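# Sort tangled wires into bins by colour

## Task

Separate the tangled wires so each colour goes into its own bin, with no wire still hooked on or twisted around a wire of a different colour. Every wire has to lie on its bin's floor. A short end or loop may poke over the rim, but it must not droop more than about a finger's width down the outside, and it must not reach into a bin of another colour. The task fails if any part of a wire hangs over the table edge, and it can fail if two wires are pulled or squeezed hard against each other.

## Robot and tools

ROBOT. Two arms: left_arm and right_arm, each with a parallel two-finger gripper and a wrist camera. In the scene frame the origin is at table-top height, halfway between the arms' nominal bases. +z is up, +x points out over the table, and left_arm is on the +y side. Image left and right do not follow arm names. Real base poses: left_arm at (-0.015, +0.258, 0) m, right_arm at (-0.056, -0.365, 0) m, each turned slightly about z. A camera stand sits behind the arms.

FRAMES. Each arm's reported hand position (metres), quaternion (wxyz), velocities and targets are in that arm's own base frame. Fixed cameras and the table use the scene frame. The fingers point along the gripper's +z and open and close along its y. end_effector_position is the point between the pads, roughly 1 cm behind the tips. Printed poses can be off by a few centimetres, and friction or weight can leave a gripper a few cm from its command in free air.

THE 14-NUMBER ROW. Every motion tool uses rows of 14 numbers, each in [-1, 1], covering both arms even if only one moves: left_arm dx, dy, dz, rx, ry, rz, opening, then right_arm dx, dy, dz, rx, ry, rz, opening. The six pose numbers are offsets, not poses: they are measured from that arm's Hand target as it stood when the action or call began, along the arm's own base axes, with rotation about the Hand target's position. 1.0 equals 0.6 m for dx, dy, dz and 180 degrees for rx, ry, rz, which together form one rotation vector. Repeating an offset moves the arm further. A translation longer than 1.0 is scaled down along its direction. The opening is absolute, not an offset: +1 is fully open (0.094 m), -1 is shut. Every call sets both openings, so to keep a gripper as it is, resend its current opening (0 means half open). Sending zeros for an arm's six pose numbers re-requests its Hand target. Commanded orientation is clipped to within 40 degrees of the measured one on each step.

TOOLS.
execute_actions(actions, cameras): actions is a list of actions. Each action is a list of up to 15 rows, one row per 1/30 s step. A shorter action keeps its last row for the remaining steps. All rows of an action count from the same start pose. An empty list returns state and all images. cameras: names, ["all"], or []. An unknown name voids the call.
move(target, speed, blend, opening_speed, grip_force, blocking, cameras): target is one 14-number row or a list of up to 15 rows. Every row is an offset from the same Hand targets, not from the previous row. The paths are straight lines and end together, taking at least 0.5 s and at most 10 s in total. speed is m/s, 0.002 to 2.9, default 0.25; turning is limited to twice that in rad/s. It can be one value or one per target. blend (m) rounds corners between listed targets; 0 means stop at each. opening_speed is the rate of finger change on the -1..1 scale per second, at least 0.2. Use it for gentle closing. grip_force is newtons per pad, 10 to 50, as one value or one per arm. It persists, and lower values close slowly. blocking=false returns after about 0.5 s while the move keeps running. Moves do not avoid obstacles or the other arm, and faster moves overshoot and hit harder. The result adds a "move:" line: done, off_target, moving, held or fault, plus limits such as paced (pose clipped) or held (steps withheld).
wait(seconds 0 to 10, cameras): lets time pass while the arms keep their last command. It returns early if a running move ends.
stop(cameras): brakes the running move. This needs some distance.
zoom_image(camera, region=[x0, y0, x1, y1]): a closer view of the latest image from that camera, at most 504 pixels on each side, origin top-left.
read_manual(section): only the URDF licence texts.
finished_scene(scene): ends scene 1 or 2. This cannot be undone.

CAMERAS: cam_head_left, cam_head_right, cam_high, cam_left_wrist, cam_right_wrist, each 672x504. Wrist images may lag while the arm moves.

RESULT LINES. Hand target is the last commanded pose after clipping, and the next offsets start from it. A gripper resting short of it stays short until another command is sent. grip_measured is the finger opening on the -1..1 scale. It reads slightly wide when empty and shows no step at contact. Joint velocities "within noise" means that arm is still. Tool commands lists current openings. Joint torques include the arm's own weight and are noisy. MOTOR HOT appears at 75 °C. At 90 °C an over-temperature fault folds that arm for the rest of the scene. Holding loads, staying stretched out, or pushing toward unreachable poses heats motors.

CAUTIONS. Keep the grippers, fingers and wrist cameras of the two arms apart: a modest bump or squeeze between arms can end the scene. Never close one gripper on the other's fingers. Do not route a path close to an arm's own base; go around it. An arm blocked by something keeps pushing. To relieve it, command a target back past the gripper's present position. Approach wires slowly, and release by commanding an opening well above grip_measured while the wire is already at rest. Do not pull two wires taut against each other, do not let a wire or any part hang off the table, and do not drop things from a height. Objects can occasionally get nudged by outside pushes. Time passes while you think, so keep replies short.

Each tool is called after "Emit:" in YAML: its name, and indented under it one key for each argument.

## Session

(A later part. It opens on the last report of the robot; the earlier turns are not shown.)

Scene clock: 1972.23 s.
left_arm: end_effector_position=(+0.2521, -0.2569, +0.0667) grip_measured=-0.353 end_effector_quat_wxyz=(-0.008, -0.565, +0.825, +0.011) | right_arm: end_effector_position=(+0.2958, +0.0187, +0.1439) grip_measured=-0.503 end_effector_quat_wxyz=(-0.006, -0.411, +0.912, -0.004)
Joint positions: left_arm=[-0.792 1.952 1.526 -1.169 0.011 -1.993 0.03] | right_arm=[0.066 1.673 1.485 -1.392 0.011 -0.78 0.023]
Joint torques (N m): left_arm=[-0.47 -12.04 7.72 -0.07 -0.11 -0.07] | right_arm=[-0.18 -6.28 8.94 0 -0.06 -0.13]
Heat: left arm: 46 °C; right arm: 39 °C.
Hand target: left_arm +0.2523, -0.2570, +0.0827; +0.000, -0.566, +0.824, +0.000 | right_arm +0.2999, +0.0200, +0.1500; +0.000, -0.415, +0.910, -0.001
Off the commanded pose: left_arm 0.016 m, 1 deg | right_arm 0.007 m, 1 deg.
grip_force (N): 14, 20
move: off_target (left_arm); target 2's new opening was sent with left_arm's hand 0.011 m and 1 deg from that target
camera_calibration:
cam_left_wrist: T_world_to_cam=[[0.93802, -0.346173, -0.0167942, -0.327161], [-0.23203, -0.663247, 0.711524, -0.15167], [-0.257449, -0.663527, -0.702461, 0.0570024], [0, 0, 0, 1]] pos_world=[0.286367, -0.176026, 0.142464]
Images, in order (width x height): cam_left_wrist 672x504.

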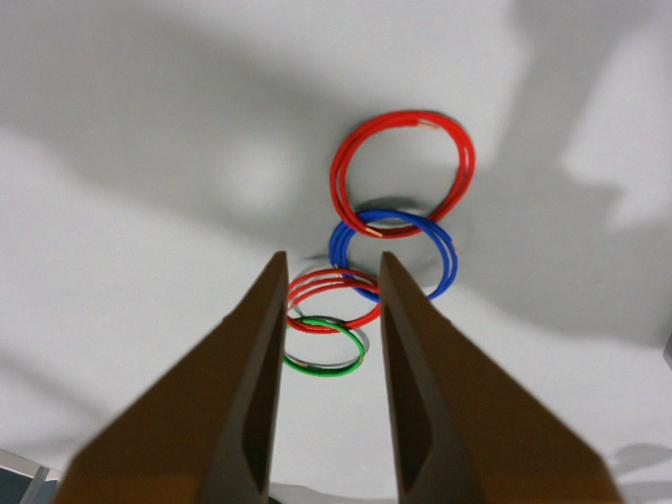

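Emit:
move:
  target:
    - [0.039,-0.015,-0.01,0,0,-0.5,-0.35, 0,0,0,0,0,0,-0.5]
    - [0.0778,-0.0308,-0.025,0,0,-0.9944,-0.35, 0,0,0,0,0,0,-0.5]
  speed: [0.5,0.5]
  blend: [0.02,0]
  cameras: ["cam_left_wrist"]

Scene clock: 1997.23 s.
left_arm: end_effector_position=(+0.2956, -0.2749, +0.0722) grip_measured=-0.353 end_effector_quat_wxyz=(+0.007, +0.819, +0.574, +0.003) | right_arm: end_effector_position=(+0.2958, +0.0187, +0.1439) grip_measured=-0.503 end_effector_quat_wxyz=(-0.006, -0.411, +0.912, -0.004)
Joint positions: left_arm=[-0.753 2.082 1.737 -1.211 -0.003 1.165 0.03] | right_arm=[0.066 1.673 1.485 -1.392 0.011 -0.78 0.023]
Joint torques (N m): left_arm=[0.44 -8.64 8.4 0.17 0 0.05] | right_arm=[-0.27 -6.27 8.98 -0.03 -0.06 -0.13]
Motor temperatures (°C): left_arm=[30 48 36 34 28 28 29] | right_arm=[30 34 39 30 31 29 28]
Heat: left arm: 48 °C; right arm: 39 °C.
Hand target: left_arm +0.2990, -0.2754, +0.0677; +0.000, +0.819, +0.573, +0.000 | right_arm +0.2999, +0.0200, +0.1500; +0.000, -0.415, +0.910, -0.001
Off the commanded pose: left_arm 0.006 m, 1 deg | right_arm 0.007 m, 1 deg.
grip_force (N): 14, 20
move: done
camera_calibration:
cam_left_wrist: T_world_to_cam=[[-0.945452, 0.3257, -0.00642144, 0.366692], [0.225273, 0.667916, 0.709324, 0.0734573], [0.235315, 0.669184, -0.704854, 0.280956], [0, 0, 0, 1]] pos_world=[0.264028, -0.356506, 0.148283]
Images, in order (width x height): cam_left_wrist 672x504.

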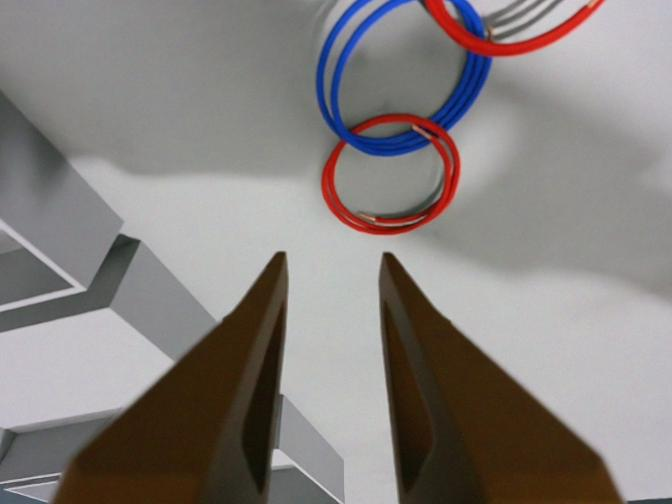

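Emit:
move:
  target:
    - [0.0038,0.0232,-0.06,0,0,0,-0.35, 0,0,0,0,0,0,-0.5]
    - [0.0038,0.0232,-0.1095,0,0,0,-0.35, 0,0,0,0,0,0,-0.5]
  speed: [0.15,0.06]
  cameras: ["cam_left_wrist"]

Emit:
zoom_image:
  camera: "cam_left_wrist"
  region: [250, 130, 590, 350]

Scene clock: 2012.27 s.
left_arm: end_effector_position=(+0.3020, -0.2627, +0.0175) grip_measured=-0.353 end_effector_quat_wxyz=(+0.010, +0.819, +0.574, +0.005) | right_arm: end_effector_position=(+0.2958, +0.0187, +0.1439) grip_measured=-0.503 end_effector_quat_wxyz=(-0.006, -0.411, +0.912, -0.004)
Joint positions: left_arm=[-0.721 2.108 1.556 -0.998 -0.005 1.197 0.03] | right_arm=[0.066 1.673 1.485 -1.392 0.011 -0.78 0.023]
Joint torques (N m): left_arm=[0.14 -8.35 4.92 0.62 0 0.06] | right_arm=[-0.31 -6.35 9.01 0.01 -0.07 -0.11]
Heat: left arm: 47 °C; right arm: 39 °C.
Hand target: left_arm +0.3012, -0.2615, +0.0019; +0.000, +0.819, +0.573, +0.000 | right_arm +0.2999, +0.0200, +0.1500; +0.000, -0.415, +0.910, -0.001
Off the commanded pose: left_arm 0.016 m, 1 deg | right_arm 0.007 m, 1 deg.
grip_force (N): 14, 20
move: off_target (left_arm)
camera_calibration:
cam_left_wrist: T_world_to_cam=[[-0.945533, 0.325304, -0.0120544, 0.368428], [0.221262, 0.669403, 0.709184, 0.104311], [0.23877, 0.66789, -0.70492, 0.231375], [0, 0, 0, 1]] pos_world=[0.270035, -0.34421, 0.0935665]
Images, in order (width x height): cam_left_wrist 672x504.

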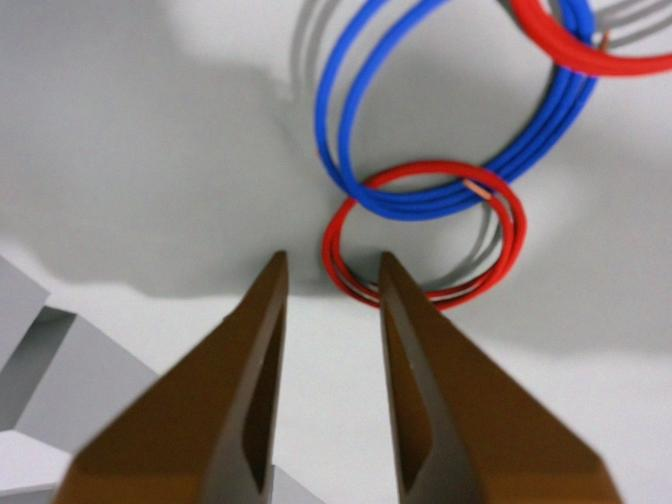

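Scaled by 1.482 from the camera's 672x504 image, which has a finer 960x720 frame.

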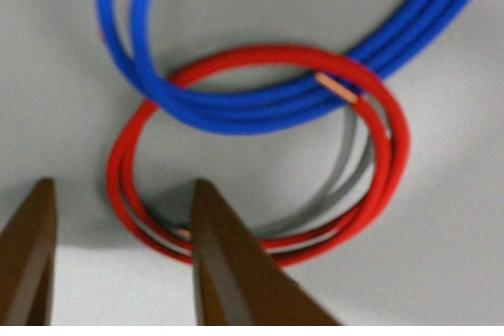

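Emit:
move:
  target: [0,0,0.0,0,0,0,-1, 0,0,0,0,0,0,-0.5]
  speed: 0.05
  cameras: []

Emit:
move:
  target: [0,0,0.09,0,0,0,-1, 0,0,0,0,0,0,-0.5]
  speed: 0.08
  cameras: ["cam_left_wrist"]

Emit:
zoom_image:
  camera: "cam_left_wrist"
  region: [250, 110, 622, 380]

Scene clock: 2021.80 s.
left_arm: end_effector_position=(+0.3027, -0.2633, +0.0175) grip_measured=-0.923 end_effector_quat_wxyz=(+0.011, +0.818, +0.574, +0.005) | right_arm: end_effector_position=(+0.2958, +0.0187, +0.1439) grip_measured=-0.503 end_effector_quat_wxyz=(-0.006, -0.411, +0.912, -0.004)
Joint positions: left_arm=[-0.721 2.108 1.556 -0.994 -0.005 1.197 0.004] | right_arm=[0.066 1.673 1.485 -1.392 0.011 -0.78 0.023]
Joint torques (N m): left_arm=[0.14 -8.34 4.9 0.58 0.02 0.05] | right_arm=[-0.27 -6.17 8.96 0 -0.09 -0.13]
Heat: left arm: 46 °C; right arm: 39 °C.
Hand target: left_arm +0.3012, -0.2615, +0.0019; +0.000, +0.819, +0.573, +0.000 | right_arm +0.2999, +0.0200, +0.1500; +0.000, -0.415, +0.910, -0.001
Off the commanded pose: left_arm 0.016 m, 1 deg | right_arm 0.007 m, 1 deg.
grip_force (N): 14, 20
move: off_target (left_arm)
No camera images: "cameras" was empty.

Scene clock: 2023.17 s.
left_arm: end_effector_position=(+0.2967, -0.2580, +0.0417) grip_measured=-0.927 end_effector_quat_wxyz=(-0.017, +0.818, +0.574, -0.002) | right_arm: end_effector_position=(+0.2958, +0.0187, +0.1439) grip_measured=-0.503 end_effector_quat_wxyz=(-0.006, -0.411, +0.912, -0.004)
Joint positions: left_arm=[-0.721 2.108 1.655 -1.151 -0.005 1.197 0.003] | right_arm=[0.066 1.673 1.485 -1.392 0.011 -0.78 0.023]
Joint torques (N m): left_arm=[0.13 -12.51 8.06 0.11 0 0.06] | right_arm=[-0.17 -6.3 8.91 -0.05 -0.04 -0.11]
Heat: left arm: 46 °C; right arm: 39 °C.
Hand target: left_arm +0.3012, -0.2615, +0.0559; +0.000, +0.819, +0.573, +0.000 | right_arm +0.2999, +0.0200, +0.1500; +0.000, -0.415, +0.910, -0.001
Off the commanded pose: left_arm 0.015 m, 2 deg | right_arm 0.007 m, 1 deg.
grip_force (N): 14, 20
move: off_target (left_arm)
camera_calibration:
cam_left_wrist: T_world_to_cam=[[-0.944999, 0.324849, 0.0380766, 0.359774], [0.250432, 0.643761, 0.723088, 0.0692745], [0.210382, 0.692853, -0.689706, 0.260786], [0, 0, 0, 1]] pos_world=[0.267773, -0.342155, 0.116075]
Images, in order (width x height): cam_left_wrist 672x504.

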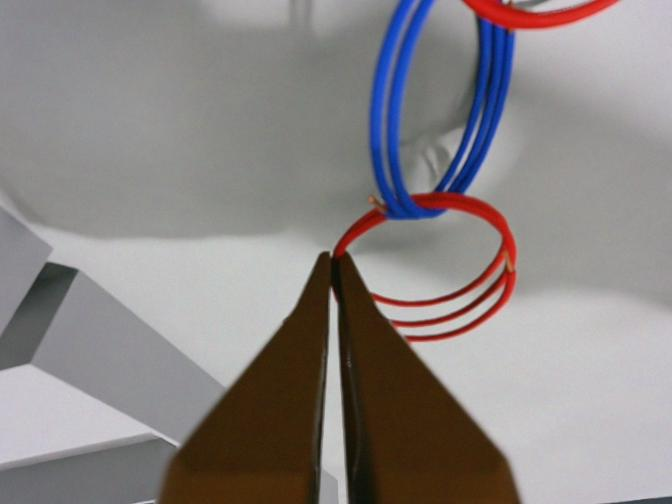

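Scaled by 1.355 from the camera's 672x504 image, which has a finer 960x720 frame.

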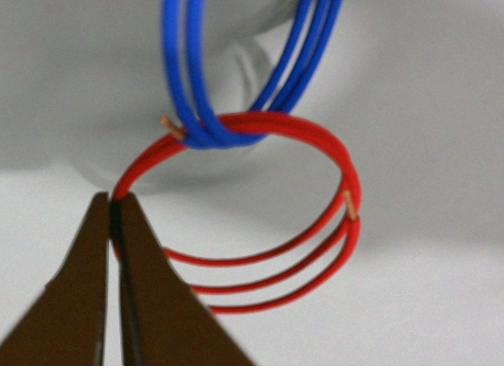

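Emit:
move:
  target:
    - [0.0027,0.0153,0,0,0,0.1111,-1, 0,0,0,0,0,0,-0.5]
    - [0.0003,0.0338,0,0,0,0.2333,-1, 0,0,0,0,0,0,-0.5]
    - [-0.0088,0.0505,0,0,0,0.3611,-1, 0,0,0,0,0,0,-0.5]
    - [-0.0238,0.0605,0,0,0,0.4889,-1, 0,0,0,0,0,0,-0.5]
    - [-0.0413,0.0637,0,0,0,0.6167,-1, 0,0,0,0,0,0,-0.5]
  speed: [0.3,0.3,0.3,0.3,0.3]
  blend: [0.004,0.004,0.004,0.004,0]
  cameras: ["cam_left_wrist"]

Emit:
zoom_image:
  camera: "cam_left_wrist"
  region: [270, 130, 590, 370]

Scene clock: 2055.13 s.
left_arm: end_effector_position=(+0.2751, -0.2202, +0.0430) grip_measured=-0.927 end_effector_quat_wxyz=(-0.020, -0.007, +1.000, +0.014) | right_arm: end_effector_position=(+0.2958, +0.0187, +0.1439) grip_measured=-0.503 end_effector_quat_wxyz=(-0.006, -0.411, +0.912, -0.004)
Joint positions: left_arm=[-0.676 1.967 1.451 -1.102 0.003 -0.69 0.003] | right_arm=[0.066 1.673 1.485 -1.392 0.011 -0.78 0.023]
Joint torques (N m): left_arm=[-0.51 -13.09 5.16 0.31 -0.04 -0.08] | right_arm=[-0.16 -6.19 9.03 0.01 -0.08 -0.12]
Heat: left arm: 47 °C; right arm: 39 °C.
Hand target: left_arm +0.2766, -0.2233, +0.0559; +0.000, -0.009, +1.000, +0.000 | right_arm +0.2999, +0.0200, +0.1500; +0.000, -0.415, +0.910, -0.001
Off the commanded pose: left_arm 0.013 m, 3 deg | right_arm 0.007 m, 1 deg.
grip_force (N): 14, 20
move: off_target (left_arm)
camera_calibration:
cam_left_wrist: T_world_to_cam=[[0.0299096, -0.999368, -0.0192274, -0.23025], [-0.673702, -0.0343656, 0.738204, 0.153688], [-0.738398, -0.00912578, -0.674304, 0.345788], [0, 0, 0, 1]] pos_world=[0.365756, -0.221667, 0.115286]
Images, in order (width x height): cam_left_wrist 672x504.

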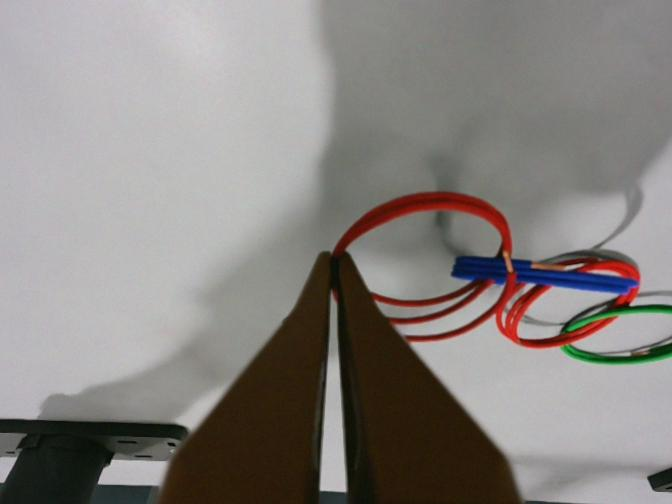

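Scaled by 1.575 from the camera's 672x504 image, which has a finer 960x720 frame.

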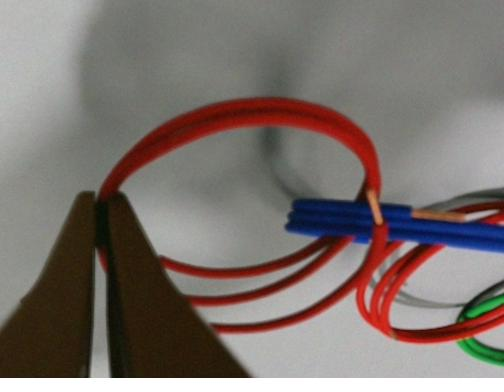

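Emit:
move:
  target:
    - [-0.0177,-0.0038,0,0,0,0.1278,-1, 0,0,0,0,0,0,-0.5]
    - [-0.0282,-0.0105,0,0,0,0.2167,-1, 0,0,0,0,0,0,-0.5]
    - [-0.0362,-0.0192,0,0,0,0.3,-1, 0,0,0,0,0,0,-0.5]
    - [-0.0413,-0.0288,0,0,0,0.3778,-1, 0,0,0,0,0,0,-0.5]
  speed: [0.3,0.3,0.3,0.3]
  blend: [0.004,0.004,0.004,0]
  cameras: ["cam_left_wrist"]

Emit:
zoom_image:
  camera: "cam_left_wrist"
  region: [270, 130, 590, 370]

Scene clock: 2071.70 s.
left_arm: end_effector_position=(+0.2522, -0.2408, +0.0441) grip_measured=-0.927 end_effector_quat_wxyz=(-0.008, -0.564, +0.825, +0.012) | right_arm: end_effector_position=(+0.2958, +0.0187, +0.1439) grip_measured=-0.503 end_effector_quat_wxyz=(-0.006, -0.411, +0.912, -0.004)
Joint positions: left_arm=[-0.76 1.933 1.408 -1.073 0.011 -1.959 0.003] | right_arm=[0.066 1.673 1.485 -1.392 0.011 -0.78 0.023]
Joint torques (N m): left_arm=[-0.53 -12.26 5.56 0.15 -0.11 -0.11] | right_arm=[-0.2 -6.06 8.91 -0.04 -0.06 -0.1]
Heat: left arm: 47 °C; right arm: 39 °C.
Hand target: left_arm +0.2517, -0.2405, +0.0559; +0.000, -0.566, +0.824, +0.000 | right_arm +0.2999, +0.0200, +0.1500; +0.000, -0.415, +0.910, -0.001
Off the commanded pose: left_arm 0.012 m, 2 deg | right_arm 0.007 m, 1 deg.
grip_force (N): 14, 20
move: off_target (left_arm)
camera_calibration:
cam_left_wrist: T_world_to_cam=[[0.937322, -0.347883, -0.0201007, -0.322076], [-0.231285, -0.664237, 0.710842, -0.125306], [-0.260642, -0.661639, -0.703065, 0.053129], [0, 0, 0, 1]] pos_world=[0.286755, -0.160126, 0.119952]
Images, in order (width x height): cam_left_wrist 672x504.

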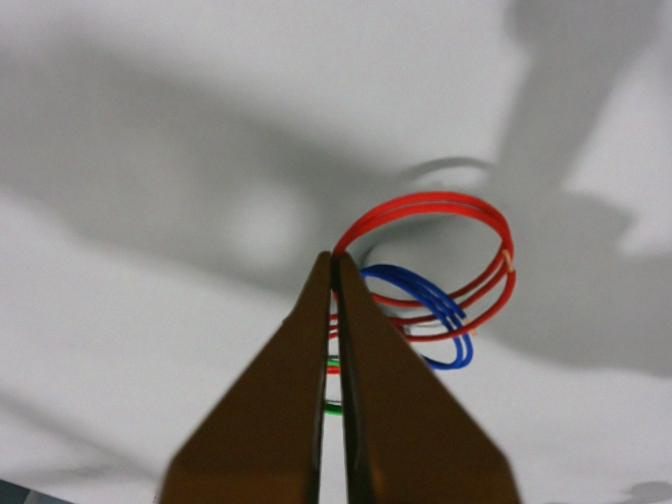

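Scaled by 1.575 from the camera's 672x504 image, which has a finer 960x720 frame.

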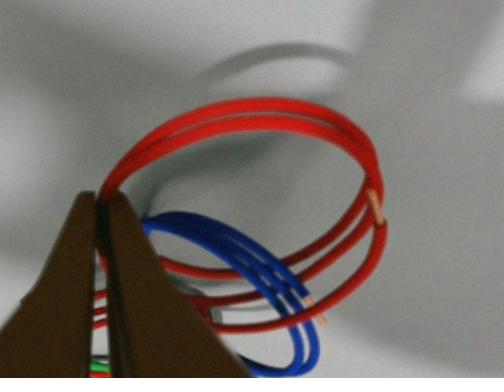

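Emit:
zoom_image:
  camera: "cam_left_wrist"
  region: [350, 230, 530, 390]

Emit:
move:
  target:
    - [0,0,-0.083,0,0,0,-1, 0,0,0,0,0,0,-0.5]
    - [0,0,-0.08,0,0,0,-0.35, 0,0,0,0,0,0,-0.5]
    - [0,0,0.05,0,0,0,-0.35, 0,0,0,0,0,0,-0.5]
  speed: [0.08,0.05,0.12]
  cameras: ["cam_left_wrist"]

Emit:
zoom_image:
  camera: "cam_left_wrist"
  region: [290, 90, 510, 320]

Scaled by 2.800 from the camera's 672x504 image, which has a finer 960x720 frame.

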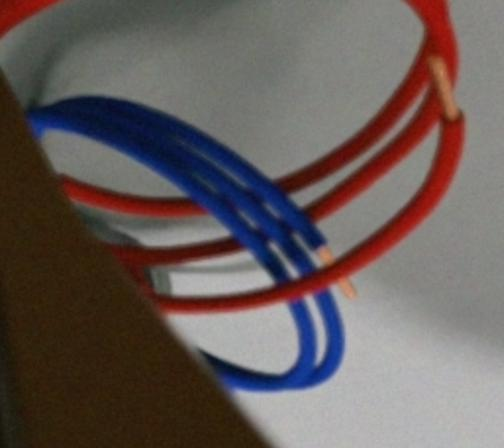

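Scene clock: 2082.57 s.
left_arm: end_effector_position=(+0.2517, -0.2403, +0.0708) grip_measured=-0.353 end_effector_quat_wxyz=(-0.008, -0.565, +0.825, +0.010) | right_arm: end_effector_position=(+0.2958, +0.0187, +0.1439) grip_measured=-0.503 end_effector_quat_wxyz=(-0.006, -0.411, +0.912, -0.004)
Joint positions: left_arm=[-0.76 1.903 1.475 -1.166 0.011 -1.961 0.03] | right_arm=[0.066 1.673 1.485 -1.392 0.011 -0.78 0.023]
Joint torques (N m): left_arm=[-0.57 -11.48 7.72 -0.03 -0.1 -0.08] | right_arm=[-0.28 -6.16 8.98 -0.02 -0.07 -0.13]
Heat: left arm: 46 °C; right arm: 39 °C.
Hand target: left_arm +0.2517, -0.2405, +0.0859; +0.000, -0.566, +0.824, +0.000 | right_arm +0.2999, +0.0200, +0.1500; +0.000, -0.415, +0.910, -0.001
Off the commanded pose: left_arm 0.015 m, 1 deg | right_arm 0.007 m, 1 deg.
grip_force (N): 14, 20
move: off_target (left_arm)
camera_calibration:
cam_left_wrist: T_world_to_cam=[[0.937908, -0.346533, -0.0156007, -0.321045], [-0.232812, -0.662183, 0.712258, -0.143277], [-0.257152, -0.664401, -0.701744, 0.0704379], [0, 0, 0, 1]] pos_world=[0.285867, -0.159329, 0.146471]
Images, in order (width x height): cam_left_wrist 672x504.

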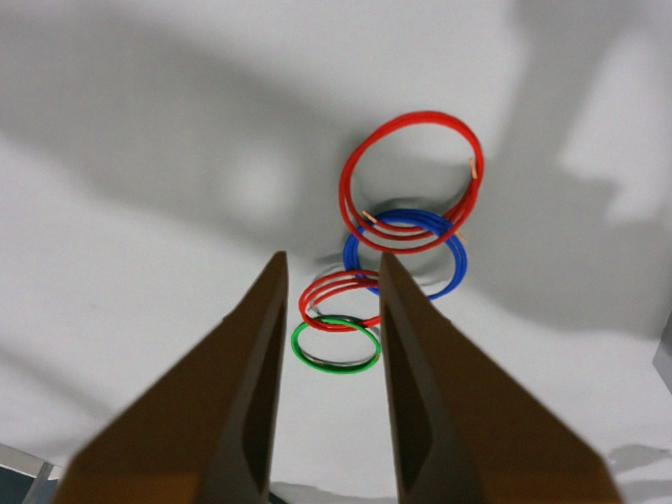

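Scaled by 2.191 from the camera's 672x504 image, which has a finer 960x720 frame.

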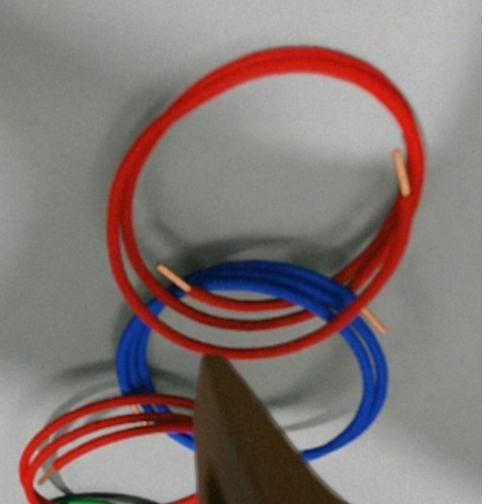

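Emit:
move:
  target:
    - [0.045,-0.008,-0.015,0,0,-0.5,-0.35, 0,0,0,0,0,0,-0.5]
    - [0.085,-0.017,-0.075,0,0,-0.9944,-0.35, 0,0,0,0,0,0,-0.5]
    - [0.085,-0.017,-0.1408,0,0,-0.9944,-0.35, 0,0,0,0,0,0,-0.5]
  speed: [0.5,0.5,0.06]
  blend: [0.02,0,0]
  cameras: ["cam_left_wrist"]

Emit:
zoom_image:
  camera: "cam_left_wrist"
  region: [250, 130, 590, 350]

Scene clock: 2105.10 s.
left_arm: end_effector_position=(+0.3026, -0.2524, +0.0173) grip_measured=-0.353 end_effector_quat_wxyz=(+0.008, +0.819, +0.573, +0.006) | right_arm: end_effector_position=(+0.2958, +0.0187, +0.1439) grip_measured=-0.503 end_effector_quat_wxyz=(-0.006, -0.411, +0.912, -0.004)
Joint positions: left_arm=[-0.701 2.087 1.523 -0.987 -0.006 1.22 0.03] | right_arm=[0.066 1.673 1.485 -1.392 0.011 -0.78 0.023]
Joint torques (N m): left_arm=[0.43 -8.09 4.81 0.67 0.02 0.05] | right_arm=[-0.31 -6.28 8.91 -0.02 -0.04 -0.11]
Heat: left arm: 47 °C; right arm: 39 °C.
Hand target: left_arm +0.3027, -0.2508, +0.0015; +0.000, +0.819, +0.574, +0.000 | right_arm +0.2999, +0.0200, +0.1500; +0.000, -0.415, +0.910, -0.001
Off the commanded pose: left_arm 0.016 m, 1 deg | right_arm 0.007 m, 1 deg.
grip_force (N): 14, 20
move: off_target (left_arm)
camera_calibration:
cam_left_wrist: T_world_to_cam=[[-0.94468, 0.327816, -0.0108133, 0.365982], [0.223253, 0.66681, 0.711001, 0.0960878], [0.240288, 0.669254, -0.703108, 0.224061], [0, 0, 0, 1]] pos_world=[0.270445, -0.334001, 0.0931783]
Images, in order (width x height): cam_left_wrist 672x504.

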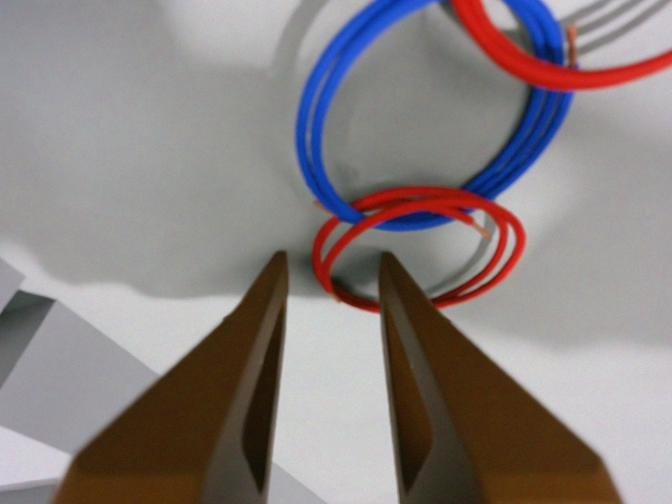

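Scaled by 1.482 from the camera's 672x504 image, which has a finer 960x720 frame.

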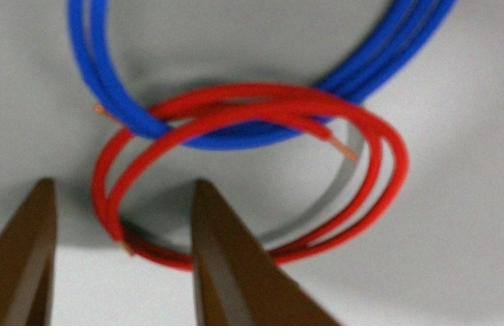

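Emit:
move:
  target: [0,0,0.0,0,0,0,-1, 0,0,0,0,0,0,-0.5]
  speed: 0.05
  cameras: []

Emit:
move:
  target:
    - [0,0,0.08,0,0,0,-1, 0,0,0,0,0,0,-0.5]
    - [0.0027,0.0153,0.08,0,0,0.1111,-1, 0,0,0,0,0,0,-0.5]
    - [-0.0005,0.0322,0.08,0,0,0.2333,-1, 0,0,0,0,0,0,-0.5]
    - [-0.0105,0.0472,0.08,0,0,0.3611,-1, 0,0,0,0,0,0,-0.5]
    - [-0.0255,0.0572,0.08,0,0,0.4889,-1, 0,0,0,0,0,0,-0.5]
    - [-0.043,0.0603,0.08,0,0,0.6167,-1, 0,0,0,0,0,0,-0.5]
    - [-0.0607,0.0565,0.08,0,0,0.7444,-1, 0,0,0,0,0,0,-0.5]
    - [-0.0752,0.046,0.08,0,0,0.8722,-1, 0,0,0,0,0,0,-0.5]
    - [-0.0843,0.0315,0.08,0,0,0.9944,-1, 0,0,0,0,0,0,-0.5]
  speed: [0.08,0.3,0.3,0.3,0.3,0.3,0.3,0.3,0.3]
  blend: [0.004,0.004,0.004,0.004,0.004,0.004,0.004,0.004,0]
  cameras: ["cam_left_wrist"]

Emit:
zoom_image:
  camera: "cam_left_wrist"
  region: [290, 150, 550, 380]

Scene clock: 2131.40 s.
left_arm: end_effector_position=(+0.3035, -0.2532, +0.0173) grip_measured=-0.921 end_effector_quat_wxyz=(+0.011, +0.819, +0.573, +0.006) | right_arm: end_effector_position=(+0.2958, +0.0187, +0.1439) grip_measured=-0.503 end_effector_quat_wxyz=(-0.006, -0.411, +0.912, -0.004)
Joint positions: left_arm=[-0.701 2.087 1.523 -0.983 -0.006 1.22 0.004] | right_arm=[0.066 1.673 1.485 -1.392 0.011 -0.78 0.023]
Joint torques (N m): left_arm=[0.42 -8.12 4.82 0.62 0.04 0.05] | right_arm=[-0.29 -6.27 8.99 -0.01 -0.06 -0.11]
Heat: left arm: 46 °C; right arm: 39 °C.
Hand target: left_arm +0.3027, -0.2509, +0.0015; +0.000, +0.819, +0.574, +0.000 | right_arm +0.2999, +0.0200, +0.1500; +0.000, -0.415, +0.910, -0.001
Off the commanded pose: left_arm 0.016 m, 1 deg | right_arm 0.007 m, 1 deg.
grip_force (N): 14, 20
move: off_target (left_arm)
No camera images: "cameras" was empty.

Scene clock: 2138.07 s.
left_arm: end_effector_position=(+0.2526, -0.2321, +0.0381) grip_measured=-0.926 end_effector_quat_wxyz=(-0.008, -0.564, +0.825, +0.012) | right_arm: end_effector_position=(+0.2958, +0.0187, +0.1439) grip_measured=-0.503 end_effector_quat_wxyz=(-0.006, -0.411, +0.912, -0.004)
Joint positions: left_arm=[-0.74 1.919 1.364 -1.043 0.011 -1.94 0.003] | right_arm=[0.066 1.673 1.485 -1.392 0.011 -0.78 0.023]
Joint torques (N m): left_arm=[-0.51 -12.1 5.45 0.16 -0.11 -0.1] | right_arm=[-0.18 -6.17 8.99 -0.01 -0.07 -0.14]
Heat: left arm: 47 °C; right arm: 39 °C.
Hand target: left_arm +0.2521, -0.2319, +0.0495; +0.000, -0.566, +0.824, +0.000 | right_arm +0.2999, +0.0200, +0.1500; +0.000, -0.415, +0.910, -0.001
Off the commanded pose: left_arm 0.011 m, 2 deg | right_arm 0.007 m, 1 deg.
grip_force (N): 14, 20
move: off_target (left_arm)
camera_calibration:
cam_left_wrist: T_world_to_cam=[[0.937199, -0.348234, -0.0197653, -0.3196], [-0.231563, -0.663579, 0.711366, -0.115054], [-0.260838, -0.662115, -0.702543, 0.0546969], [0, 0, 0, 1]] pos_world=[0.287154, -0.151428, 0.113956]
Images, in order (width x height): cam_left_wrist 672x504.

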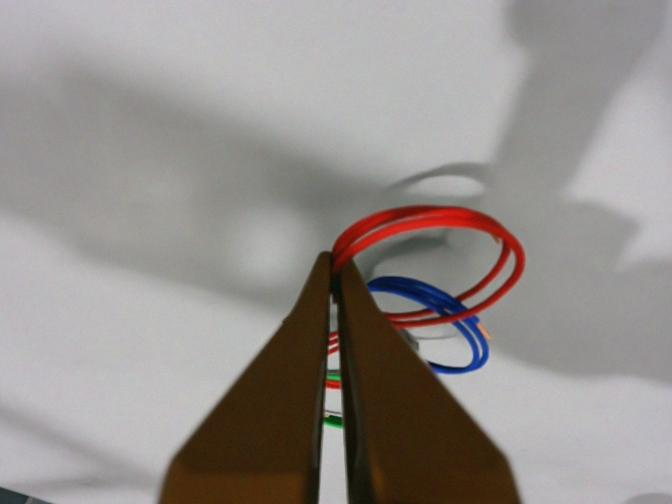

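Scaled by 1.938 from the camera's 672x504 image, which has a finer 960x720 frame.

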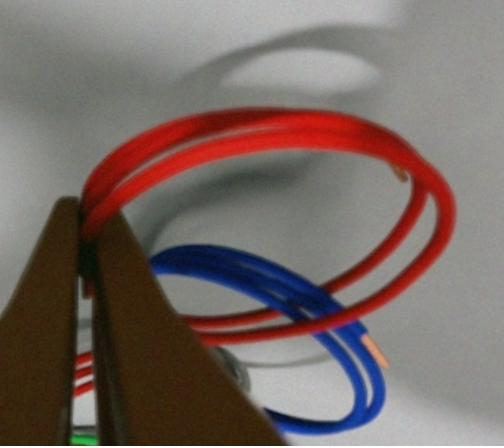

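Emit:
move:
  target:
    - [0,0,-0.078,0,0,0,-1, 0,0,0,0,0,0,-0.5]
    - [0,0,-0.074,0,0,0,-0.35, 0,0,0,0,0,0,-0.5]
    - [0,0,0.06,0,0,0,-0.35, 0,0,0,0,0,0,-0.5]
  speed: [0.08,0.05,0.12]
  cameras: ["cam_left_wrist"]

Emit:
zoom_image:
  camera: "cam_left_wrist"
  region: [290, 90, 510, 320]

Scene clock: 2151.50 s.
left_arm: end_effector_position=(+0.2518, -0.2321, +0.0708) grip_measured=-0.353 end_effector_quat_wxyz=(-0.008, -0.565, +0.825, +0.009) | right_arm: end_effector_position=(+0.2958, +0.0187, +0.1439) grip_measured=-0.503 end_effector_quat_wxyz=(-0.006, -0.411, +0.912, -0.004)
Joint positions: left_arm=[-0.742 1.881 1.447 -1.159 0.011 -1.943 0.03] | right_arm=[0.066 1.673 1.485 -1.392 0.011 -0.78 0.023]
Joint torques (N m): left_arm=[-0.46 -11.23 7.69 -0.06 -0.11 -0.06] | right_arm=[-0.35 -6.32 8.85 -0.03 -0.06 -0.09]
Heat: left arm: 47 °C; right arm: 39 °C.
Hand target: left_arm +0.2521, -0.2319, +0.0855; +0.000, -0.566, +0.824, +0.000 | right_arm +0.2999, +0.0200, +0.1500; +0.000, -0.415, +0.910, -0.001
Off the commanded pose: left_arm 0.015 m, 1 deg | right_arm 0.007 m, 1 deg.
grip_force (N): 14, 20
move: off_target (left_arm)
camera_calibration:
cam_left_wrist: T_world_to_cam=[[0.937904, -0.346553, -0.015425, -0.31829], [-0.232613, -0.661282, 0.71316, -0.137815], [-0.257348, -0.665288, -0.700831, 0.0757685], [0, 0, 0, 1]] pos_world=[0.285966, -0.151031, 0.146476]
Images, in order (width x height): cam_left_wrist 672x504.

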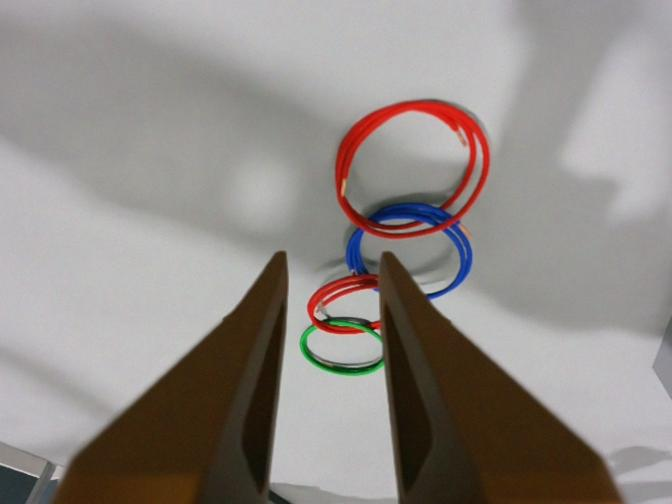

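Scaled by 2.191 from the camera's 672x504 image, which has a finer 960x720 frame.

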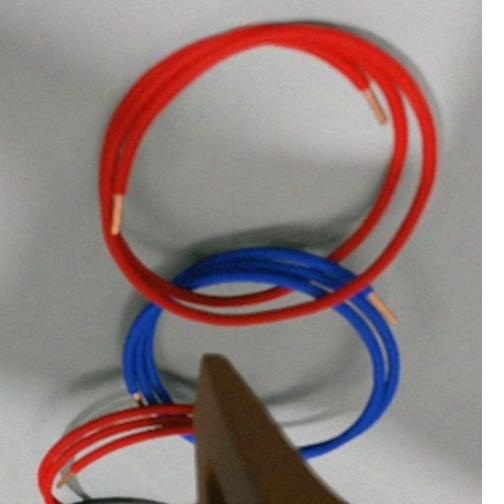

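Emit:
move:
  target:
    - [0.048,-0.008,-0.015,0,0,-0.5,-0.35, 0,0,0,0,0,0,-0.5]
    - [0.0937,-0.0155,-0.075,0,0,-0.9944,-0.35, 0,0,0,0,0,0,-0.5]
    - [0.0937,-0.0155,-0.1403,0,0,-0.9944,-0.35, 0,0,0,0,0,0,-0.5]
  speed: [0.5,0.5,0.06]
  blend: [0.02,0,0]
  cameras: ["cam_left_wrist"]

Emit:
zoom_image:
  camera: "cam_left_wrist"
  region: [250, 130, 590, 350]

Scene clock: 2170.53 s.
left_arm: end_effector_position=(+0.3084, -0.2427, +0.0171) grip_measured=-0.353 end_effector_quat_wxyz=(+0.008, +0.819, +0.573, +0.006) | right_arm: end_effector_position=(+0.2958, +0.0187, +0.1439) grip_measured=-0.503 end_effector_quat_wxyz=(-0.006, -0.411, +0.912, -0.004)
Joint positions: left_arm=[-0.673 2.082 1.513 -0.983 -0.007 1.248 0.03] | right_arm=[0.066 1.673 1.485 -1.392 0.011 -0.78 0.023]
Joint torques (N m): left_arm=[0.38 -8.06 4.78 0.68 0.03 0.05] | right_arm=[-0.23 -6.26 8.91 0.05 -0.04 -0.12]
Heat: left arm: 46 °C; right arm: 39 °C.
Hand target: left_arm +0.3084, -0.2412, +0.0013; +0.000, +0.819, +0.574, +0.000 | right_arm +0.2999, +0.0200, +0.1500; +0.000, -0.415, +0.910, -0.001
Off the commanded pose: left_arm 0.016 m, 1 deg | right_arm 0.007 m, 1 deg.
grip_force (N): 14, 20
move: off_target (left_arm)
camera_calibration:
cam_left_wrist: T_world_to_cam=[[-0.944799, 0.327465, -0.0110011, 0.368154], [0.222643, 0.666277, 0.711692, 0.0884851], [0.240384, 0.669956, -0.702406, 0.216264], [0, 0, 0, 1]] pos_world=[0.276144, -0.3244, 0.092981]
Images, in order (width x height): cam_left_wrist 672x504.

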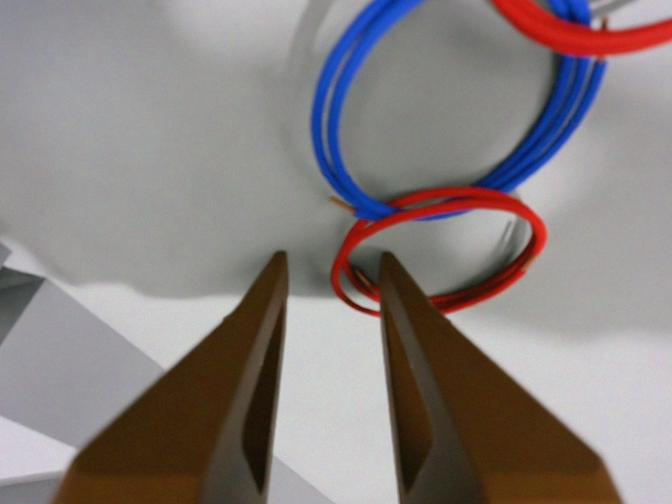

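Scaled by 1.482 from the camera's 672x504 image, which has a finer 960x720 frame.

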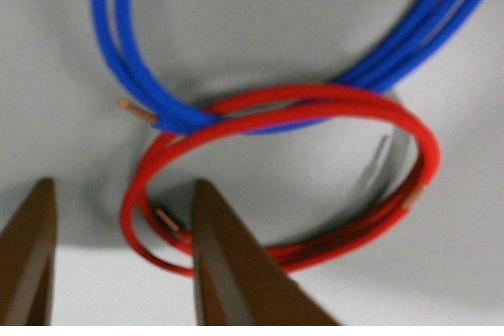

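Emit:
move:
  target: [0,0,0.0,0,0,0,-1, 0,0,0,0,0,0,-0.5]
  speed: 0.05
  cameras: []

Emit:
move:
  target:
    - [0,0,0.09,0,0,0,-1, 0,0,0,0,0,0,-0.5]
    - [0.0027,0.0153,0.09,0,0,0.1111,-1, 0,0,0,0,0,0,-0.5]
    - [-0.0005,0.0322,0.09,0,0,0.2333,-1, 0,0,0,0,0,0,-0.5]
    - [-0.0105,0.0472,0.09,0,0,0.3611,-1, 0,0,0,0,0,0,-0.5]
    - [-0.0255,0.0572,0.09,0,0,0.4889,-1, 0,0,0,0,0,0,-0.5]
  speed: [0.08,0.3,0.3,0.3,0.3]
  blend: [0.004,0.004,0.004,0.004,0]
  cameras: ["cam_left_wrist"]

Emit:
zoom_image:
  camera: "cam_left_wrist"
  region: [310, 150, 570, 380]

Scene clock: 2182.53 s.
left_arm: end_effector_position=(+0.3091, -0.2433, +0.0172) grip_measured=-0.887 end_effector_quat_wxyz=(+0.010, +0.819, +0.573, +0.007) | right_arm: end_effector_position=(+0.2958, +0.0187, +0.1439) grip_measured=-0.503 end_effector_quat_wxyz=(-0.006, -0.411, +0.912, -0.004)
Joint positions: left_arm=[-0.673 2.082 1.513 -0.98 -0.007 1.248 0.005] | right_arm=[0.066 1.673 1.485 -1.392 0.011 -0.78 0.023]
Joint torques (N m): left_arm=[0.4 -8.06 4.77 0.64 0.03 0.06] | right_arm=[-0.27 -6.27 8.88 0 -0.08 -0.13]
Heat: left arm: 46 °C; right arm: 39 °C.
Hand target: left_arm +0.3084, -0.2412, +0.0013; +0.000, +0.819, +0.574, +0.000 | right_arm +0.2999, +0.0200, +0.1500; +0.000, -0.415, +0.910, -0.001
Off the commanded pose: left_arm 0.016 m, 1 deg | right_arm 0.007 m, 1 deg.
grip_force (N): 14, 20
move: off_target (left_arm)
No camera images: "cameras" was empty.

Scene clock: 2186.60 s.
left_arm: end_effector_position=(+0.2895, -0.2047, +0.0419) grip_measured=-0.892 end_effector_quat_wxyz=(-0.023, +0.196, +0.980, +0.013) | right_arm: end_effector_position=(+0.2958, +0.0187, +0.1439) grip_measured=-0.503 end_effector_quat_wxyz=(-0.006, -0.411, +0.912, -0.004)
Joint positions: left_arm=[-0.62 1.981 1.466 -1.108 -0.004 -0.226 0.005] | right_arm=[0.066 1.673 1.485 -1.392 0.011 -0.78 0.023]
Joint torques (N m): left_arm=[0.16 -13.26 5.15 0.33 0.02 -0.06] | right_arm=[-0.25 -6.26 9.03 -0.01 -0.03 -0.11]
Heat: left arm: 46 °C; right arm: 39 °C.
Hand target: left_arm +0.2930, -0.2069, +0.0553; +0.000, +0.191, +0.982, +0.000 | right_arm +0.2999, +0.0200, +0.1500; +0.000, -0.415, +0.910, -0.001
Off the commanded pose: left_arm 0.014 m, 3 deg | right_arm 0.007 m, 1 deg.
grip_force (N): 14, 20
move: off_target (left_arm)
camera_calibration:
cam_left_wrist: T_world_to_cam=[[-0.369627, -0.929153, -0.00710598, -0.0857605], [-0.620506, 0.241137, 0.746207, 0.205368], [-0.691627, 0.280228, -0.665676, 0.401269], [0, 0, 0, 1]] pos_world=[0.373261, -0.241653, 0.113259]
Images, in order (width x height): cam_left_wrist 672x504.

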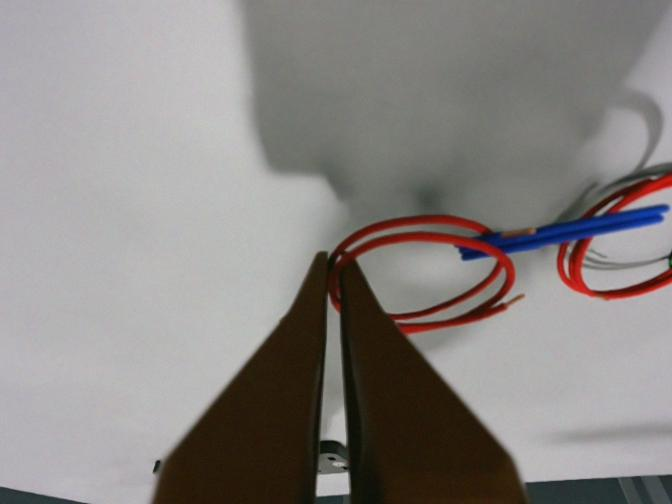

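Scaled by 1.938 from the camera's 672x504 image, which has a finer 960x720 frame.

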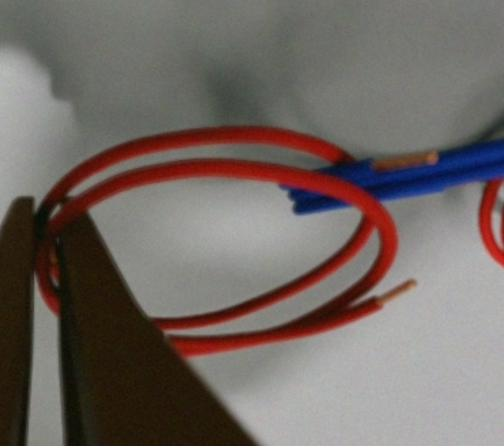

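Emit:
move:
  target: [-0.0175,0.0031,0.005,0,0,0.1278,-1, 0,0,0,0,0,0,-0.5]
  speed: 0.3
  cameras: ["cam_left_wrist"]

Emit:
zoom_image:
  camera: "cam_left_wrist"
  region: [310, 150, 570, 380]

Scene clock: 2196.77 s.
left_arm: end_effector_position=(+0.2811, -0.2017, +0.0459) grip_measured=-0.892 end_effector_quat_wxyz=(-0.020, -0.007, +1.000, +0.014) | right_arm: end_effector_position=(+0.2958, +0.0187, +0.1439) grip_measured=-0.503 end_effector_quat_wxyz=(-0.006, -0.411, +0.912, -0.004)
Joint positions: left_arm=[-0.625 1.941 1.426 -1.103 0.002 -0.639 0.005] | right_arm=[0.066 1.673 1.485 -1.392 0.011 -0.78 0.023]
Joint torques (N m): left_arm=[-0.54 -12.78 5.12 0.32 -0.03 -0.08] | right_arm=[-0.36 -6.22 8.96 -0.03 -0.1 -0.12]
Heat: left arm: 48 °C; right arm: 39 °C.
Hand target: left_arm +0.2825, -0.2049, +0.0583; +0.000, -0.009, +1.000, +0.000 | right_arm +0.2999, +0.0200, +0.1500; +0.000, -0.415, +0.910, -0.001
Off the commanded pose: left_arm 0.013 m, 3 deg | right_arm 0.007 m, 1 deg.
grip_force (N): 14, 20
move: off_target (left_arm)
camera_calibration:
cam_left_wrist: T_world_to_cam=[[0.0302075, -0.999369, -0.0186821, -0.212066], [-0.673485, -0.0341609, 0.738411, 0.156228], [-0.738584, -0.00972344, -0.674092, 0.352341], [0, 0, 0, 1]] pos_world=[0.371856, -0.203169, 0.118188]
Images, in order (width x height): cam_left_wrist 672x504.

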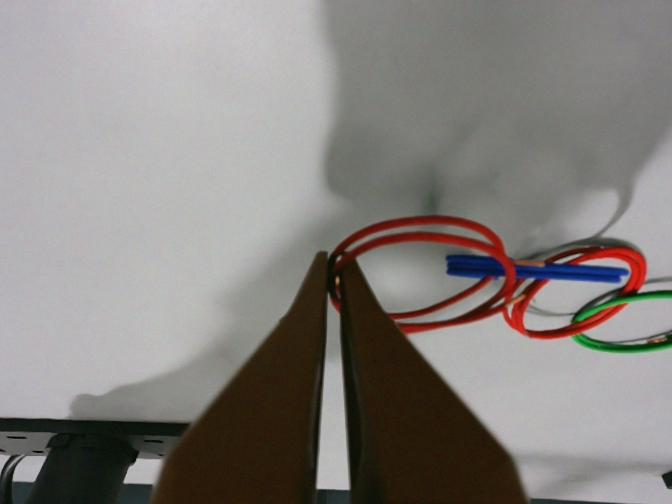

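Scaled by 1.938 from the camera's 672x504 image, which has a finer 960x720 frame.

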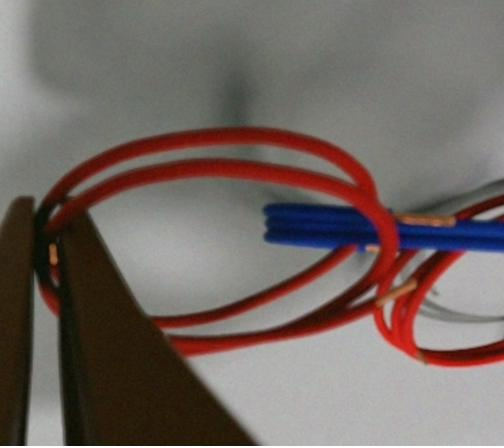

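Emit:
move:
  target: [-0.0177,-0.0038,0.005,0,0,0.1278,-1, 0,0,0,0,0,0,-0.5]
  speed: 0.3
  cameras: ["cam_left_wrist"]

Emit:
zoom_image:
  camera: "cam_left_wrist"
  region: [310, 150, 570, 380]

Scene clock: 2201.80 s.
left_arm: end_effector_position=(+0.2716, -0.2057, +0.0497) grip_measured=-0.892 end_effector_quat_wxyz=(-0.016, -0.206, +0.978, +0.013) | right_arm: end_effector_position=(+0.2958, +0.0187, +0.1439) grip_measured=-0.503 end_effector_quat_wxyz=(-0.006, -0.411, +0.912, -0.004)
Joint positions: left_arm=[-0.648 1.911 1.4 -1.1 0.006 -1.063 0.005] | right_arm=[0.066 1.673 1.485 -1.392 0.011 -0.78 0.023]
Joint torques (N m): left_arm=[-0.59 -12.4 5.12 0.29 -0.07 -0.09] | right_arm=[-0.1 -6.26 8.88 -0.03 -0.06 -0.09]
Heat: left arm: 48 °C; right arm: 39 °C.
Hand target: left_arm +0.2720, -0.2074, +0.0613; +0.000, -0.208, +0.978, +0.000 | right_arm +0.2999, +0.0200, +0.1500; +0.000, -0.415, +0.910, -0.001
Off the commanded pose: left_arm 0.012 m, 2 deg | right_arm 0.007 m, 1 deg.
grip_force (N): 14, 20
move: off_target (left_arm)
camera_calibration:
cam_left_wrist: T_world_to_cam=[[0.417901, -0.908195, -0.0232502, -0.301992], [-0.614868, -0.301583, 0.728688, 0.0764], [-0.668802, -0.290224, -0.684451, 0.271636], [0, 0, 0, 1]] pos_world=[0.354849, -0.172392, 0.123228]
Images, in order (width x height): cam_left_wrist 672x504.

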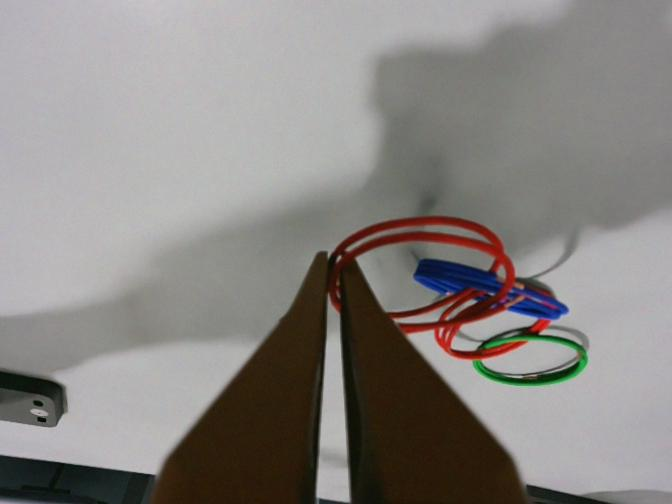

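Scaled by 1.938 from the camera's 672x504 image, which has a finer 960x720 frame.

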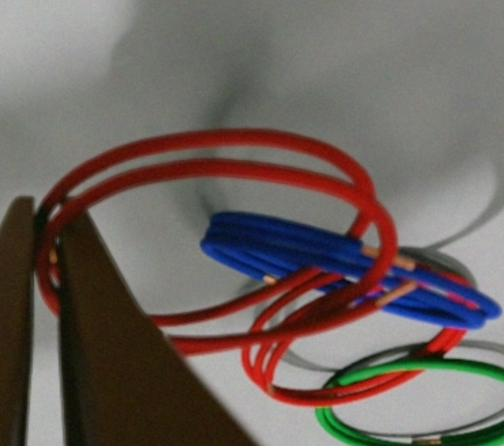

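Emit:
move:
  target:
    - [-0.0145,-0.0105,0.0,0,0,0.1278,-1, 0,0,0,0,0,0,-0.5]
    - [-0.0237,-0.025,0,0,0,0.25,-1, 0,0,0,0,0,0,-0.5]
  speed: 0.3
  blend: [0.004,0]
  cameras: ["cam_left_wrist"]

Emit:
zoom_image:
  camera: "cam_left_wrist"
  region: [310, 170, 570, 400]

Scene clock: 2210.57 s.
left_arm: end_effector_position=(+0.2588, -0.2230, +0.0502) grip_measured=-0.892 end_effector_quat_wxyz=(-0.008, -0.564, +0.825, +0.011) | right_arm: end_effector_position=(+0.2958, +0.0187, +0.1439) grip_measured=-0.503 end_effector_quat_wxyz=(-0.006, -0.411, +0.912, -0.004)
Joint positions: left_arm=[-0.709 1.9 1.388 -1.085 0.01 -1.908 0.005] | right_arm=[0.066 1.673 1.485 -1.392 0.011 -0.78 0.023]
Joint torques (N m): left_arm=[-0.55 -12.03 5.38 0.17 -0.11 -0.1] | right_arm=[-0.2 -6.19 8.88 -0.02 -0.05 -0.09]
Heat: left arm: 47 °C; right arm: 39 °C.
Hand target: left_arm +0.2577, -0.2223, +0.0614; +0.000, -0.566, +0.824, +0.000 | right_arm +0.2999, +0.0200, +0.1500; +0.000, -0.415, +0.910, -0.001
Off the commanded pose: left_arm 0.011 m, 2 deg | right_arm 0.007 m, 1 deg.
grip_force (N): 14, 20
move: off_target (left_arm)
camera_calibration:
cam_left_wrist: T_world_to_cam=[[0.937331, -0.347924, -0.0189311, -0.321978], [-0.231685, -0.662913, 0.711947, -0.11602], [-0.260253, -0.662944, -0.701978, 0.0704526], [0, 0, 0, 1]] pos_world=[0.293256, -0.142229, 0.125961]
Images, in order (width x height): cam_left_wrist 672x504.

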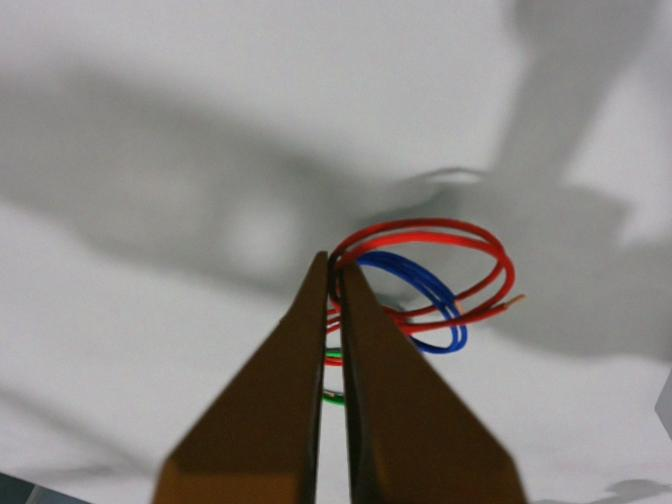

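Scaled by 1.938 from the camera's 672x504 image, which has a finer 960x720 frame.

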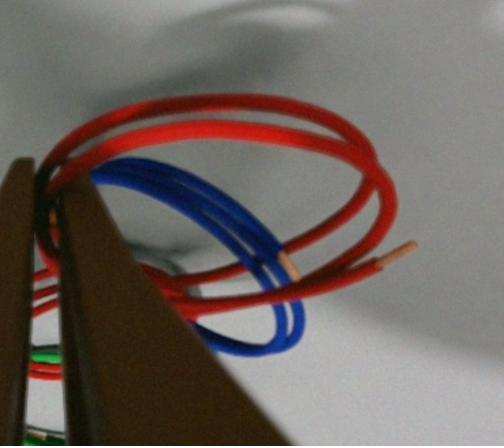

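Emit:
move:
  target:
    - [0,0,-0.097,0,0,0,-1, 0,0,0,0,0,0,-0.5]
    - [0,0,-0.094,0,0,0,-0.35, 0,0,0,0,0,0,-0.5]
    - [0,0,0.04,0,0,0,-0.35, 0,0,0,0,0,0,-0.5]
  speed: [0.08,0.05,0.12]
  cameras: ["cam_left_wrist"]

Emit:
zoom_image:
  camera: "cam_left_wrist"
  region: [290, 90, 530, 330]

Scene clock: 2219.30 s.
left_arm: end_effector_position=(+0.2575, -0.2220, +0.0704) grip_measured=-0.353 end_effector_quat_wxyz=(-0.008, -0.565, +0.825, +0.010) | right_arm: end_effector_position=(+0.2958, +0.0187, +0.1439) grip_measured=-0.503 end_effector_quat_wxyz=(-0.006, -0.411, +0.912, -0.004)
Joint positions: left_arm=[-0.709 1.873 1.435 -1.155 0.01 -1.91 0.03] | right_arm=[0.066 1.673 1.485 -1.392 0.011 -0.78 0.023]
Joint torques (N m): left_arm=[-0.55 -11.17 7.69 -0.07 -0.11 -0.08] | right_arm=[-0.17 -6.27 8.9 -0.03 -0.07 -0.11]
Heat: left arm: 47 °C; right arm: 39 °C.
Hand target: left_arm +0.2577, -0.2224, +0.0852; +0.000, -0.566, +0.824, +0.000 | right_arm +0.2999, +0.0200, +0.1500; +0.000, -0.415, +0.910, -0.001
Off the commanded pose: left_arm 0.015 m, 1 deg | right_arm 0.007 m, 1 deg.
grip_force (N): 14, 20
move: off_target (left_arm); target 2's new opening was sent with left_arm's hand 0.011 m and 1 deg from that target
camera_calibration:
cam_left_wrist: T_world_to_cam=[[0.938026, -0.346209, -0.0157099, -0.320088], [-0.232336, -0.661836, 0.712736, -0.129619], [-0.257153, -0.664915, -0.701256, 0.0837317], [0, 0, 0, 1]] pos_world=[0.291668, -0.14093, 0.146073]
Images, in order (width x height): cam_left_wrist 672x504.

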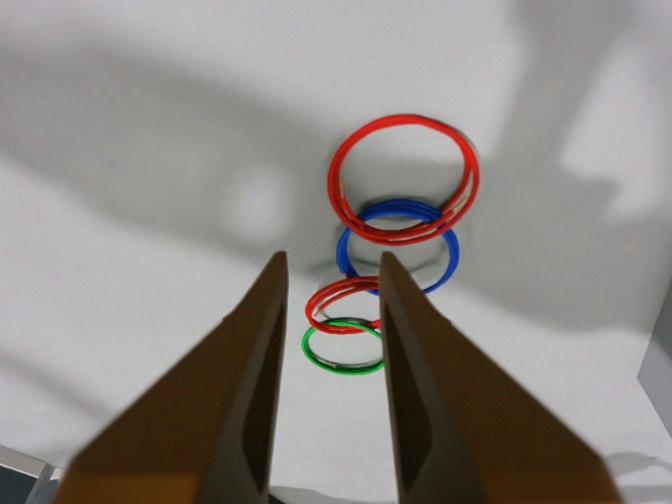

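Scaled by 2.100 from the camera's 672x504 image, which has a finer 960x720 frame.

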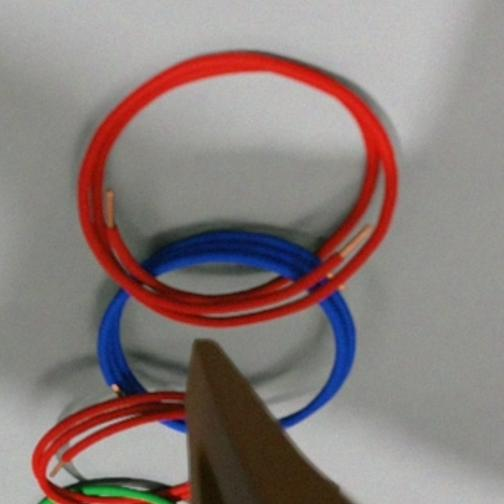

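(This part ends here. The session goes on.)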